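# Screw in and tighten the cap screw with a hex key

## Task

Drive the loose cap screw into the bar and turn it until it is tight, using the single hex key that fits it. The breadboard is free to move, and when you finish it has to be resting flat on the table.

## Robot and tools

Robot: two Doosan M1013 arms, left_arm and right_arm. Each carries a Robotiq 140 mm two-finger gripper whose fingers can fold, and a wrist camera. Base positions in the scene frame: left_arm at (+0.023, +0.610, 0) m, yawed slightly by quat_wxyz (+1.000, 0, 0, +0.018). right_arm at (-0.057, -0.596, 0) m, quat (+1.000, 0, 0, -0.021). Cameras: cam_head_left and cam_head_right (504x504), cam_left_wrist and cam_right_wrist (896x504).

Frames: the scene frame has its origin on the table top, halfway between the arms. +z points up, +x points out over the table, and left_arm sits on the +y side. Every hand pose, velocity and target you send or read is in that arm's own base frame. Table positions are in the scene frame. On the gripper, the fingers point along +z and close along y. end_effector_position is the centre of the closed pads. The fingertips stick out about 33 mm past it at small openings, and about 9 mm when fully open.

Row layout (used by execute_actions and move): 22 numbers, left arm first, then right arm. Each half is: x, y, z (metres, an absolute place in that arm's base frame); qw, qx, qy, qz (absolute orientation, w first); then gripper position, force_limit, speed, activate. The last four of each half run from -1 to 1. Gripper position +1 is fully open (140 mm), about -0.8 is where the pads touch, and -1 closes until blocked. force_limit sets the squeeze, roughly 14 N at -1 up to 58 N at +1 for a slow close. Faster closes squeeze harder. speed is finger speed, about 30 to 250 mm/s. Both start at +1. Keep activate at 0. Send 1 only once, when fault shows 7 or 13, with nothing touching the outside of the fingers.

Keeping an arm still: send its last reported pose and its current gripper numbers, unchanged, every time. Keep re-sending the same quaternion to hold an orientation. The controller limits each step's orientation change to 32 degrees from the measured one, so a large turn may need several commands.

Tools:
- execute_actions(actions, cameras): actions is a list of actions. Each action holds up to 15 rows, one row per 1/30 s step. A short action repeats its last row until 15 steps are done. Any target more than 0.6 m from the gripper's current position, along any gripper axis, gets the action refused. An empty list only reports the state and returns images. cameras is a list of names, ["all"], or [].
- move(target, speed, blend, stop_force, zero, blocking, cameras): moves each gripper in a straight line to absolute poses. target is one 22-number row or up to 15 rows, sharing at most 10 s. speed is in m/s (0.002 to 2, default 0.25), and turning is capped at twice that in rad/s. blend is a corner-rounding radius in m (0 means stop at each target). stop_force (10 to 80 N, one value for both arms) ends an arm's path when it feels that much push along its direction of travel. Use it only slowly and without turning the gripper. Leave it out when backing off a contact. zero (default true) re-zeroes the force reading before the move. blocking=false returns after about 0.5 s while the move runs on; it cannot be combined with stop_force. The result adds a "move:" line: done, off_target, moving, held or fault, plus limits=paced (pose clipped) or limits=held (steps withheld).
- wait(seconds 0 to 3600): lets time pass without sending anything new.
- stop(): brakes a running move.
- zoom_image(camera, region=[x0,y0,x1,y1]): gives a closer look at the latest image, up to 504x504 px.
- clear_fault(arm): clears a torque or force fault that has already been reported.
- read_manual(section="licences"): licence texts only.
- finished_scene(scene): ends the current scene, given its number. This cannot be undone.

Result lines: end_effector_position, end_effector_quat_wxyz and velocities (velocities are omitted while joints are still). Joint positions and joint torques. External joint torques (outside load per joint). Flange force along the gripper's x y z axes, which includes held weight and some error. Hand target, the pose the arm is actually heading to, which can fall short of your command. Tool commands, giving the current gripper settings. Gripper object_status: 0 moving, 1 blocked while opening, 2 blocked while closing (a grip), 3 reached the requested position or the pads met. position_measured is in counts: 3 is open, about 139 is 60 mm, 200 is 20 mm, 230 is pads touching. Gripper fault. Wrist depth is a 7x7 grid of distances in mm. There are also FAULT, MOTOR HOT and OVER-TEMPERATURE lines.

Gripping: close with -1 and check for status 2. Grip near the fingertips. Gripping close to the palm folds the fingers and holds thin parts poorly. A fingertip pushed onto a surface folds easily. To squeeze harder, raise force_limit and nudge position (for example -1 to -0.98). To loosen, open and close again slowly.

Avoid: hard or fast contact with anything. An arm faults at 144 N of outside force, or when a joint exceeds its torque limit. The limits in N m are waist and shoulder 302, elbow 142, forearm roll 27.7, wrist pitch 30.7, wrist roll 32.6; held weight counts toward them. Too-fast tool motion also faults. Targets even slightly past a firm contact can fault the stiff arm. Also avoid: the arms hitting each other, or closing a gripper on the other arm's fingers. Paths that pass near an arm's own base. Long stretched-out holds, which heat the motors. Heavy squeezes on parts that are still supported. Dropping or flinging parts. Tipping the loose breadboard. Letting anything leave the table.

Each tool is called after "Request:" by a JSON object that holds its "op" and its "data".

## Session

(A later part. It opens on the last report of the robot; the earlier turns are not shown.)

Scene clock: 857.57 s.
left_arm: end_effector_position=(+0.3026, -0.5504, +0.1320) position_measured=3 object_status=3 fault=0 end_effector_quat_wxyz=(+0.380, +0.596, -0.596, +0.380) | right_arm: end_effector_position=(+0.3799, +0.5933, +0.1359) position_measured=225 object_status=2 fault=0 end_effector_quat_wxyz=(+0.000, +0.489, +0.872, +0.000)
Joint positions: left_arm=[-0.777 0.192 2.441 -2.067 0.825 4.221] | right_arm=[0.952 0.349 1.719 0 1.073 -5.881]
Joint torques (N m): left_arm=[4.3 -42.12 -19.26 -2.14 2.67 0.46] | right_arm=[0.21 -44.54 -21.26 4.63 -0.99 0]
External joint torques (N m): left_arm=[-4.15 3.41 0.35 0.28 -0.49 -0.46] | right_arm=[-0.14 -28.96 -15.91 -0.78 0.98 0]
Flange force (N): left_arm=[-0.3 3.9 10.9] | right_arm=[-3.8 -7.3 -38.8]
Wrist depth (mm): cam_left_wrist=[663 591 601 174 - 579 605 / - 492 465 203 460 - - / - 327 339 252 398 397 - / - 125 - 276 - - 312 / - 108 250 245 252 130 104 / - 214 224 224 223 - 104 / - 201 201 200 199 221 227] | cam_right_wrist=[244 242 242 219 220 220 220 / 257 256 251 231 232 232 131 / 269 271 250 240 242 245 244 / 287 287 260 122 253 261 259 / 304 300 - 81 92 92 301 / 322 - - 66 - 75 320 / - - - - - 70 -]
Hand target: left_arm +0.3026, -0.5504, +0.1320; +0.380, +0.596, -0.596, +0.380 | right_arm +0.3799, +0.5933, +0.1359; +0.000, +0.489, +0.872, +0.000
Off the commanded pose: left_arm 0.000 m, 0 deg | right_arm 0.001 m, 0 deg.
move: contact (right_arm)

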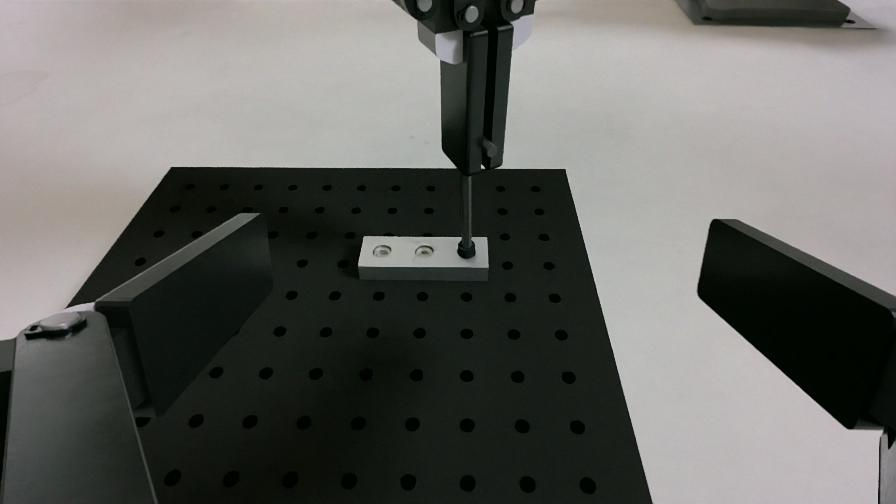

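Request:
{"op": "move", "data": {"target": [[0.3026,-0.5504,0.132,0.3799,0.5964,-0.5964,0.3799,1,-1,0,0,0.38418,0.59599,0.1363,0,0.77988,0.62592,0,-0.97,0.2,-1,0],[0.3026,-0.5504,0.132,0.3799,0.5964,-0.5964,0.3799,1,-1,0,0,0.38907,0.59487,0.1362,0,0.95757,0.2882,0,-0.97,0.2,-1,0],[0.3026,-0.5504,0.132,0.3799,0.5964,-0.5964,0.3799,1,-1,0,0,0.39181,0.59066,0.136,0,0.9958,-0.0915,0,-0.97,0.2,-1,0],[0.3026,-0.5504,0.132,0.3799,0.5964,-0.5964,0.3799,1,-1,0,0,0.39087,0.58573,0.1359,0,0.88902,-0.45787,0,-0.97,0.2,-1,0],[0.3026,-0.5504,0.132,0.3799,0.5964,-0.5964,0.3799,1,-1,0,0,0.38676,0.58284,0.1358,0,0.65276,-0.75756,0,-0.97,0.2,-1,0],[0.3026,-0.5504,0.132,0.3799,0.5964,-0.5964,0.3799,1,-1,0,0,0.3818,0.58362,0.1357,0,0.32144,-0.94693,0,-0.97,0.2,-1,0],[0.3026,-0.5504,0.132,0.3799,0.5964,-0.5964,0.3799,1,-1,0,0,0.37877,0.58762,0.1356,0,-0.05669,-0.99839,0,-0.97,0.2,-1,0],[0.3026,-0.5504,0.132,0.3799,0.5964,-0.5964,0.3799,1,-1,0,0,0.37937,0.59261,0.1354,0,-0.42657,-0.90446,0,-0.97,0.2,-1,0],[0.3026,-0.5504,0.132,0.3799,0.5964,-0.5964,0.3799,1,-1,0,0,0.38327,0.59577,0.1353,0,-0.73432,-0.6788,0,-0.97,0.2,-1,0],[0.3026,-0.5504,0.132,0.3799,0.5964,-0.5964,0.3799,1,-1,0,0,0.38827,0.59535,0.1352,0,-0.93514,-0.35429,0,-0.97,0.2,-1,0],[0.3026,-0.5504,0.132,0.3799,0.5964,-0.5964,0.3799,1,-1,0,0,0.39157,0.59156,0.1351,0,-0.99976,0.02181,0,-0.97,0.2,-1,0],[0.3026,-0.5504,0.132,0.3799,0.5964,-0.5964,0.3799,1,-1,0,0,0.39132,0.58655,0.1349,0,-0.91879,0.39474,0,-0.97,0.2,-1,0],[0.3026,-0.5504,0.132,0.3799,0.5964,-0.5964,0.3799,1,-1,0,0,0.38765,0.58312,0.1348,0,-0.70401,0.71019,0,-0.97,0.2,-1,0],[0.3026,-0.5504,0.132,0.3799,0.5964,-0.5964,0.3799,1,-1,0,0,0.38263,0.5832,0.1347,0,-0.38671,0.9222,0,-0.97,0.2,-1,0],[0.3026,-0.5504,0.132,0.3799,0.5964,-0.5964,0.3799,1,-1,0,0,0.37908,0.58674,0.1346,0,-0.01309,0.99991,0,-0.97,0.2,-1,0]], "speed": 0.8, "blend": 0.003}}

Request:
{"op": "move", "data": {"target": [[0.3026,-0.5504,0.132,0.3799,0.5964,-0.5964,0.3799,1,-1,0,0,0.379,0.5868,0.145,0,-0.01309,0.99991,0,-0.97,0.2,-1,0],[0.3026,-0.5504,0.132,0.3799,0.5964,-0.5964,0.3799,1,-1,0,0,0.383,0.592,0.145,0,-0.82659,0.5628,0,-0.97,0.2,-1,0],[0.3026,-0.5504,0.132,0.3799,0.5964,-0.5964,0.3799,1,-1,0,0,0.383,0.592,0.145,0,-0.93514,-0.35429,0,-0.97,0.2,-1,0],[0.3026,-0.5504,0.132,0.3799,0.5964,-0.5964,0.3799,1,-1,0,0,0.383,0.592,0.145,0,-0.24615,-0.96923,0,-0.97,0.2,-1,0],[0.3026,-0.5504,0.132,0.3799,0.5964,-0.5964,0.3799,1,-1,0,0,0.383,0.592,0.145,0,0.65276,-0.75756,0,-0.97,0.2,-1,0],[0.3026,-0.5504,0.132,0.3799,0.5964,-0.5964,0.3799,1,-1,0,0,0.383,0.592,0.145,0,0.99497,0.10019,0,-0.97,0.2,-1,0],[0.3026,-0.5504,0.132,0.3799,0.5964,-0.5964,0.3799,1,-1,0,0,0.38,0.5968,0.145,0,0.48862,0.8725,0,-0.97,0.2,-1,0]], "speed": [0.1,1.2,1.2,1.2,1.2,1.2,1.2], "blend": [0.002,0.02,0.02,0.02,0.02,0.02,0]}}

Request:
{"op": "move", "data": {"target": [[0.3026,-0.5504,0.132,0.3799,0.5964,-0.5964,0.3799,1,-1,0,0,0.383,0.5968,0.143,0,0.48862,0.8725,0,-0.97,0.2,-1,0],[0.3026,-0.5504,0.132,0.3799,0.5964,-0.5964,0.3799,1,-1,0,0,0.3787,0.5911,0.142,0,0.48862,0.8725,0,-0.97,0.2,-1,0],[0.3026,-0.5504,0.132,0.3799,0.5964,-0.5964,0.3799,1,-1,0,0,0.379,0.5921,0.1395,0,0.48862,0.8725,0,-0.97,0.2,-1,0],[0.3026,-0.5504,0.132,0.3799,0.5964,-0.5964,0.3799,1,-1,0,0,0.3797,0.5932,0.1392,0,0.48862,0.8725,0,-0.97,0.2,-1,0],[0.3026,-0.5504,0.132,0.3799,0.5964,-0.5964,0.3799,1,-1,0,0,0.3797,0.5932,0.1378,0,0.48862,0.8725,0,-0.97,0.2,-1,0]], "speed": 0.04, "cameras": ["cam_left_wrist"]}}

Request:
{"op": "zoom_image", "data": {"camera": "cam_left_wrist", "region": [447, 220, 481, 254]}}

Request:
{"op": "move", "data": {"target": [0.3026,-0.5504,0.132,0.3799,0.5964,-0.5964,0.3799,1,-1,0,0,0.3797,0.5932,0.133,0,0.48862,0.8725,0,-0.97,0.2,-1,0], "speed": 0.012, "stop_force": 12}}

Scene clock: 887.20 s.
left_arm: end_effector_position=(+0.3026, -0.5504, +0.1320) position_measured=3 object_status=3 fault=0 end_effector_quat_wxyz=(+0.380, +0.596, -0.596, +0.380) | right_arm: end_effector_position=(+0.3791, +0.5868, +0.1346) position_measured=225 object_status=2 fault=0 end_effector_quat_wxyz=(+0.000, -0.013, +1.000, +0.000)
Joint positions: left_arm=[-0.777 0.192 2.441 -2.067 0.825 4.221] | right_arm=[0.948 0.342 1.732 0 1.068 5.634]
Joint torques (N m): left_arm=[4.07 -42.26 -19.33 -2.15 2.68 0.45] | right_arm=[-5.57 -60.57 -32.39 1.49 -0.35 0.07]
External joint torques (N m): left_arm=[-4.14 3.65 0.48 0.29 -0.5 -0.45] | right_arm=[5.22 -11.09 -4.57 2.33 0.37 -0.07]
Flange force (N): left_arm=[-0.9 3.8 11.2] | right_arm=[9.5 -0.8 -13.6]
Wrist depth (mm): cam_left_wrist=[629 632 558 180 638 556 575 / 445 - 489 207 433 441 436 / 395 - 334 331 392 394 379 / - 125 291 274 279 - 323 / - 116 241 247 251 - 104 / - 214 223 230 222 246 104 / - 201 201 202 200 224 -] | cam_right_wrist=[243 241 238 224 236 223 241 / 256 255 230 230 234 229 253 / 269 269 243 240 244 242 268 / 285 286 258 122 253 260 283 / 304 300 - 81 92 92 300 / 319 - - 65 - 75 315 / - - - - - 70 -]
Hand target: left_arm +0.3026, -0.5504, +0.1320; +0.380, +0.596, -0.596, +0.380 | right_arm +0.3791, +0.5867, +0.1346; +0.000, -0.013, +1.000, +0.000
Off the commanded pose: left_arm 0.000 m, 0 deg | right_arm 0.000 m, 0 deg.
move: done

Scene clock: 892.80 s.
left_arm: end_effector_position=(+0.3026, -0.5504, +0.1320) position_measured=3 object_status=3 fault=0 end_effector_quat_wxyz=(+0.380, +0.596, -0.596, +0.380) | right_arm: end_effector_position=(+0.3800, +0.5968, +0.1450) position_measured=225 object_status=2 fault=0 end_effector_quat_wxyz=(+0.000, +0.489, +0.873, +0.000)
Joint positions: left_arm=[-0.777 0.192 2.441 -2.067 0.825 4.221] | right_arm=[0.955 0.347 1.704 0 1.091 -5.878]
Joint torques (N m): left_arm=[4.15 -42.4 -19.22 -2.15 2.67 0.44] | right_arm=[-0.48 -67.77 -37.12 4.33 -0.59 -0.03]
External joint torques (N m): left_arm=[-4.09 3.74 0.33 0.29 -0.49 -0.44] | right_arm=[0.43 -5.06 -0.38 -0.44 0.57 0.03]
Flange force (N): left_arm=[-0.9 3.4 11.4] | right_arm=[-2.1 -5.8 -5.1]
Wrist depth (mm): cam_left_wrist=[- - 597 168 496 - - / - - 467 193 462 456 456 / 385 382 - 250 392 386 390 / - 125 284 272 280 149 110 / - 108 261 246 251 131 104 / - 215 - 223 223 248 104 / - 202 189 200 200 220 -] | cam_right_wrist=[250 249 249 227 229 230 136 / 264 260 260 238 241 241 138 / 277 278 259 251 254 256 255 / 293 292 269 122 263 271 274 / 312 307 - 81 92 92 316 / 323 - - 66 - 75 334 / - - - - - 70 -]
Hand target: left_arm +0.3026, -0.5504, +0.1320; +0.380, +0.596, -0.596, +0.380 | right_arm +0.3800, +0.5968, +0.1450; +0.000, +0.489, +0.872, +0.000
Off the commanded pose: left_arm 0.000 m, 0 deg | right_arm 0.000 m, 0 deg.
move: done

Scene clock: 894.00 s.
left_arm: end_effector_position=(+0.3026, -0.5504, +0.1320) position_measured=3 object_status=3 fault=0 end_effector_quat_wxyz=(+0.380, +0.596, -0.596, +0.380) | right_arm: end_effector_position=(+0.3797, +0.5932, +0.1378) position_measured=225 object_status=2 fault=0 end_effector_quat_wxyz=(+0.000, +0.489, +0.872, +0.000)
Joint positions: left_arm=[-0.777 0.192 2.441 -2.067 0.825 4.221] | right_arm=[0.952 0.348 1.717 0 1.077 -5.881]
Joint torques (N m): left_arm=[4.36 -42.23 -19.28 -2.18 2.69 0.45] | right_arm=[-0.06 -67.66 -37.12 4.15 -0.61 -0.04]
External joint torques (N m): left_arm=[-4.34 3.59 0.46 0.33 -0.51 -0.45] | right_arm=[-0.1 -5.21 -0.14 -0.29 0.59 0.04]
Flange force (N): left_arm=[-0.5 4.1 11.3] | right_arm=[-3.1 -6.1 -5.2]
Wrist depth (mm): cam_left_wrist=[- 607 578 173 640 637 583 / - 465 - 200 - 456 - / - 422 323 254 361 387 - / 333 125 272 274 282 - 115 / - 116 248 244 252 150 104 / - 102 224 224 223 246 104 / - 202 201 200 200 - -] | cam_right_wrist=[244 245 244 222 221 221 219 / 257 257 256 232 232 232 130 / 273 273 251 241 244 246 246 / 290 288 262 122 255 260 261 / 307 303 - 81 92 92 302 / 322 - - 66 - 75 322 / - - - - - 70 -]
Hand target: left_arm +0.3026, -0.5504, +0.1320; +0.380, +0.596, -0.596, +0.380 | right_arm +0.3797, +0.5932, +0.1378; +0.000, +0.489, +0.872, +0.000
Off the commanded pose: left_arm 0.000 m, 0 deg | right_arm 0.000 m, 0 deg.
move: done

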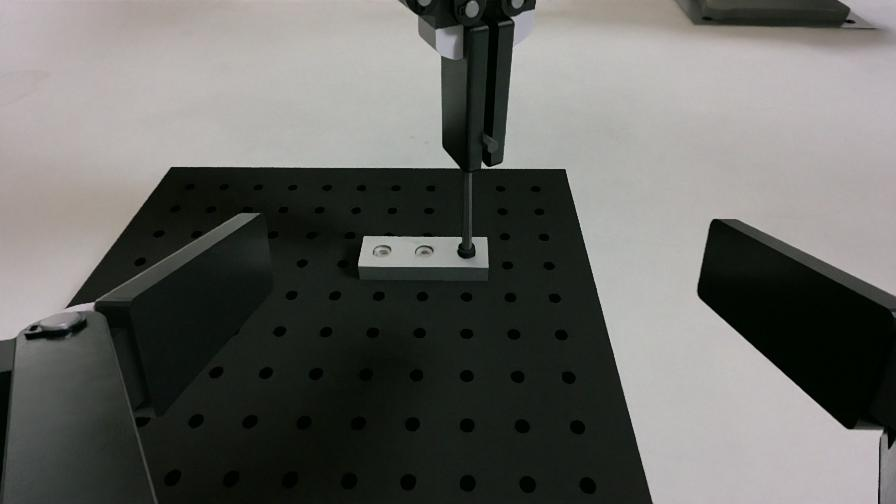

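Scaled by 14.824 from the camera's image (finer frame: 1280x720).

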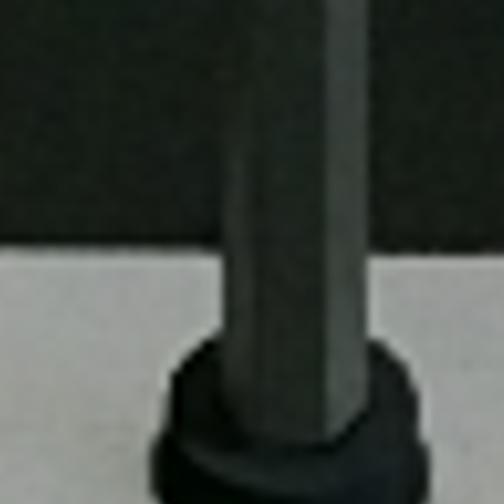

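Scene clock: 894.73 s.
left_arm: end_effector_position=(+0.3026, -0.5504, +0.1320) position_measured=3 object_status=3 fault=0 end_effector_quat_wxyz=(+0.380, +0.596, -0.596, +0.380) | right_arm: end_effector_position=(+0.3798, +0.5933, +0.1365) position_measured=225 object_status=2 fault=0 end_effector_quat_wxyz=(+0.000, +0.489, +0.872, +0.000)
Joint positions: left_arm=[-0.777 0.192 2.441 -2.067 0.825 4.221] | right_arm=[0.952 0.349 1.718 0 1.074 -5.881]
Joint torques (N m): left_arm=[4.2 -42.17 -19.31 -2.16 2.66 0.42] | right_arm=[-0.17 -48.75 -23.89 4.37 -0.92 -0.01]
External joint torques (N m): left_arm=[-4.13 3.49 0.41 0.3 -0.48 -0.42] | right_arm=[-0.15 -23.74 -13.32 -0.52 0.89 0.01]
Flange force (N): left_arm=[-0.6 3.8 10.9] | right_arm=[-2.9 -5.5 -32.2]
Wrist depth (mm): cam_left_wrist=[- - - 172 582 - 601 / - - 469 197 460 - 463 / - 386 400 252 - - 375 / - 125 274 277 316 138 312 / - 116 246 244 258 267 104 / - 215 223 224 227 250 104 / - 202 201 200 200 - -] | cam_right_wrist=[244 244 243 218 220 220 218 / 257 256 254 231 232 233 133 / 271 269 251 240 243 245 245 / 287 285 259 122 255 260 258 / 304 305 - 81 92 92 301 / 323 - - 66 - 75 320 / - - - - - 70 -]
Hand target: left_arm +0.3026, -0.5504, +0.1320; +0.380, +0.596, -0.596, +0.380 | right_arm +0.3798, +0.5933, +0.1365; +0.000, +0.489, +0.872, +0.000
Off the commanded pose: left_arm 0.000 m, 0 deg | right_arm 0.004 m, 0 deg.
move: contact (right_arm)

Request:
{"op": "move", "data": {"target": [[0.3026,-0.5504,0.132,0.3799,0.5964,-0.5964,0.3799,1,-1,0,0,0.38084,0.59432,0.1367,0,0.57715,0.81664,0,-0.97,0.2,-1,0],[0.3026,-0.5504,0.132,0.3799,0.5964,-0.5964,0.3799,1,-1,0,0,0.37916,0.59209,0.1367,0,0.39474,0.91879,0,-0.97,0.2,-1,0],[0.3026,-0.5504,0.132,0.3799,0.5964,-0.5964,0.3799,1,-1,0,0,0.3798,0.5931,0.1367,0,0.48862,0.8725,0,-0.97,0.2,-1,0]], "speed": 0.15}}

Request:
{"op": "move", "data": {"target": [0.3026,-0.5504,0.132,0.3799,0.5964,-0.5964,0.3799,1,-1,0,0,0.3798,0.5932,0.133,0,0.48862,0.8725,0,-0.97,0.2,-1,0], "speed": 0.012, "stop_force": 12}}

Scene clock: 905.17 s.
left_arm: end_effector_position=(+0.3026, -0.5504, +0.1320) position_measured=3 object_status=3 fault=0 end_effector_quat_wxyz=(+0.380, +0.596, -0.596, +0.380) | right_arm: end_effector_position=(+0.3799, +0.5931, +0.1367) position_measured=225 object_status=2 fault=0 end_effector_quat_wxyz=(+0.000, +0.489, +0.872, +0.000)
Joint positions: left_arm=[-0.777 0.192 2.441 -2.067 0.825 4.221] | right_arm=[0.952 0.349 1.718 0 1.075 -5.881]
Joint torques (N m): left_arm=[3.98 -41.99 -19.2 -2.15 2.69 0.47] | right_arm=[-0.61 -58.63 -30.86 4.34 -1.11 0.01]
External joint torques (N m): left_arm=[-3.99 3.34 0.26 0.29 -0.5 -0.47] | right_arm=[0.54 -14.03 -6.4 -0.48 1.07 -0.01]
Flange force (N): left_arm=[-0.2 3.5 10.5] | right_arm=[-2.1 -6.0 -18.6]
Wrist depth (mm): cam_left_wrist=[- - 590 172 594 - - / 469 475 469 195 - 465 458 / 401 402 - 326 - - - / - 125 269 273 276 150 109 / - 116 247 245 258 130 104 / - 214 223 224 224 255 104 / - 200 200 200 200 - -] | cam_right_wrist=[244 243 243 220 220 220 219 / 256 256 253 230 232 233 134 / 270 271 251 240 243 244 244 / 290 287 259 122 254 259 261 / 305 300 - 81 92 92 301 / 320 - - 66 - 75 322 / - - - - - 70 -]
Hand target: left_arm +0.3026, -0.5504, +0.1320; +0.380, +0.596, -0.596, +0.380 | right_arm +0.3798, +0.5931, +0.1367; +0.000, +0.489, +0.872, +0.000
Off the commanded pose: left_arm 0.000 m, 0 deg | right_arm 0.000 m, 0 deg.
move: done

Scene clock: 905.83 s.
left_arm: end_effector_position=(+0.3026, -0.5504, +0.1320) position_measured=3 object_status=3 fault=0 end_effector_quat_wxyz=(+0.380, +0.596, -0.596, +0.380) | right_arm: end_effector_position=(+0.3801, +0.5933, +0.1364) position_measured=225 object_status=2 fault=0 end_effector_quat_wxyz=(+0.000, +0.489, +0.872, +0.000)
Joint positions: left_arm=[-0.777 0.192 2.441 -2.067 0.825 4.221] | right_arm=[0.952 0.349 1.718 0 1.074 -5.881]
Joint torques (N m): left_arm=[4.39 -42.45 -19.32 -2.16 2.67 0.44] | right_arm=[0.15 -42.24 -19.27 4.42 -0.91 0.06]
External joint torques (N m): left_arm=[-4.44 3.83 0.46 0.3 -0.49 -0.44] | right_arm=[-0.3 -30.78 -18 -0.56 0.88 -0.06]
Flange force (N): left_arm=[-0.9 4.1 12.0] | right_arm=[-3.4 -5.8 -42.0]
Wrist depth (mm): cam_left_wrist=[562 695 552 174 557 - 558 / 474 447 - 199 471 - 450 / 389 390 345 318 369 383 374 / 328 125 273 274 287 304 115 / - 116 252 246 250 131 104 / - 214 224 223 223 - 104 / - 202 201 200 200 223 224] | cam_right_wrist=[241 245 241 220 220 219 220 / 259 258 255 230 232 232 133 / 271 271 250 241 242 245 245 / 287 286 259 122 249 260 260 / 304 301 - 81 92 92 301 / 322 - - 65 - 75 320 / - - - - - 70 -]
Hand target: left_arm +0.3026, -0.5504, +0.1320; +0.380, +0.596, -0.596, +0.380 | right_arm +0.3801, +0.5933, +0.1364; +0.000, +0.489, +0.872, +0.000
Off the commanded pose: left_arm 0.000 m, 0 deg | right_arm 0.003 m, 0 deg.
move: contact (right_arm)

Request:
{"op": "move", "data": {"target": [[0.3026,-0.5504,0.132,0.3799,0.5964,-0.5964,0.3799,1,-1,0,0,0.3798,0.5929,0.1369,0,0.48862,0.8725,0,-0.97,0.2,-1,0],[0.3026,-0.5504,0.132,0.3799,0.5964,-0.5964,0.3799,1,-1,0,0,0.38111,0.59424,0.1368,0,0.59832,0.80125,0,-0.97,0.2,-1,0],[0.3026,-0.5504,0.132,0.3799,0.5964,-0.5964,0.3799,1,-1,0,0,0.37902,0.59147,0.1368,0,0.37056,0.92881,0,-0.97,0.2,-1,0],[0.3026,-0.5504,0.132,0.3799,0.5964,-0.5964,0.3799,1,-1,0,0,0.3798,0.5928,0.1368,0,0.48862,0.8725,0,-0.97,0.2,-1,0]], "speed": 0.15, "cameras": ["cam_left_wrist"]}}

Request:
{"op": "zoom_image", "data": {"camera": "cam_left_wrist", "region": [447, 220, 481, 254]}}

Request:
{"op": "move", "data": {"target": [0.3026,-0.5504,0.132,0.3799,0.5964,-0.5964,0.3799,1,-1,0,0,0.3798,0.5929,0.133,0,0.48862,0.8725,0,-0.97,0.2,-1,0], "speed": 0.012, "stop_force": 12}}

Scene clock: 915.53 s.
left_arm: end_effector_position=(+0.3026, -0.5504, +0.1320) position_measured=3 object_status=3 fault=0 end_effector_quat_wxyz=(+0.380, +0.596, -0.596, +0.380) | right_arm: end_effector_position=(+0.3799, +0.5927, +0.1368) position_measured=225 object_status=2 fault=0 end_effector_quat_wxyz=(+0.000, +0.489, +0.872, +0.000)
Joint positions: left_arm=[-0.777 0.192 2.441 -2.067 0.825 4.221] | right_arm=[0.952 0.348 1.719 0 1.075 -5.881]
Joint torques (N m): left_arm=[4.2 -42.48 -19.23 -2.16 2.7 0.43] | right_arm=[-0.26 -65.17 -35.79 4.34 -1.09 0.02]
External joint torques (N m): left_arm=[-4.03 3.77 0.37 0.3 -0.53 -0.43] | right_arm=[0.19 -7.24 -1.33 -0.49 1.07 -0.02]
Flange force (N): left_arm=[-1.0 3.3 11.3] | right_arm=[-2.8 -6.4 -8.7]
Wrist depth (mm): cam_left_wrist=[605 604 587 173 587 567 578 / 479 477 449 195 465 457 - / - - - 243 388 400 - / - 125 280 272 287 - 109 / - 116 248 252 259 131 104 / - 219 224 223 222 249 104 / - - 201 196 196 223 -] | cam_right_wrist=[244 243 246 221 220 221 218 / 256 254 253 232 232 232 133 / 270 269 252 241 242 244 245 / 286 286 260 122 255 260 260 / 304 304 - 81 92 92 301 / 321 - - 66 - 75 320 / - - - - - 70 -]
Hand target: left_arm +0.3026, -0.5504, +0.1320; +0.380, +0.596, -0.596, +0.380 | right_arm +0.3798, +0.5928, +0.1368; +0.000, +0.489, +0.872, +0.000
Off the commanded pose: left_arm 0.000 m, 0 deg | right_arm 0.000 m, 0 deg.
move: done

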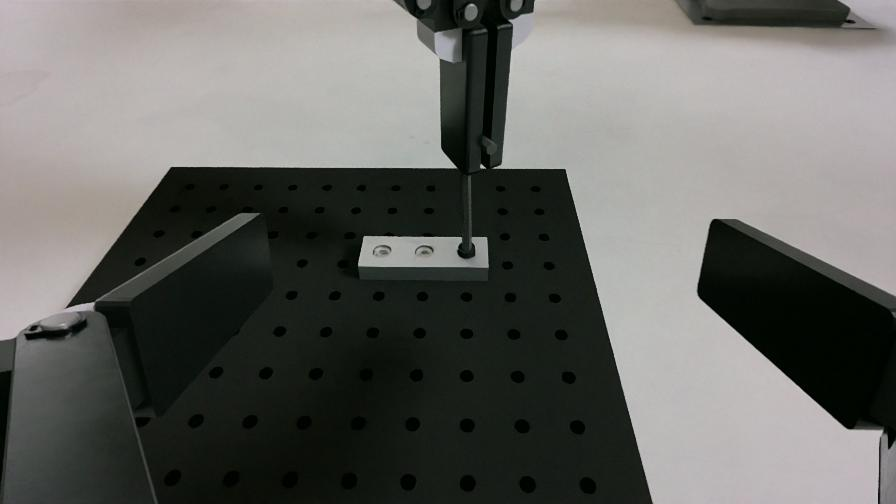

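Scaled by 14.824 from the camera's image (finer frame: 1280x720).

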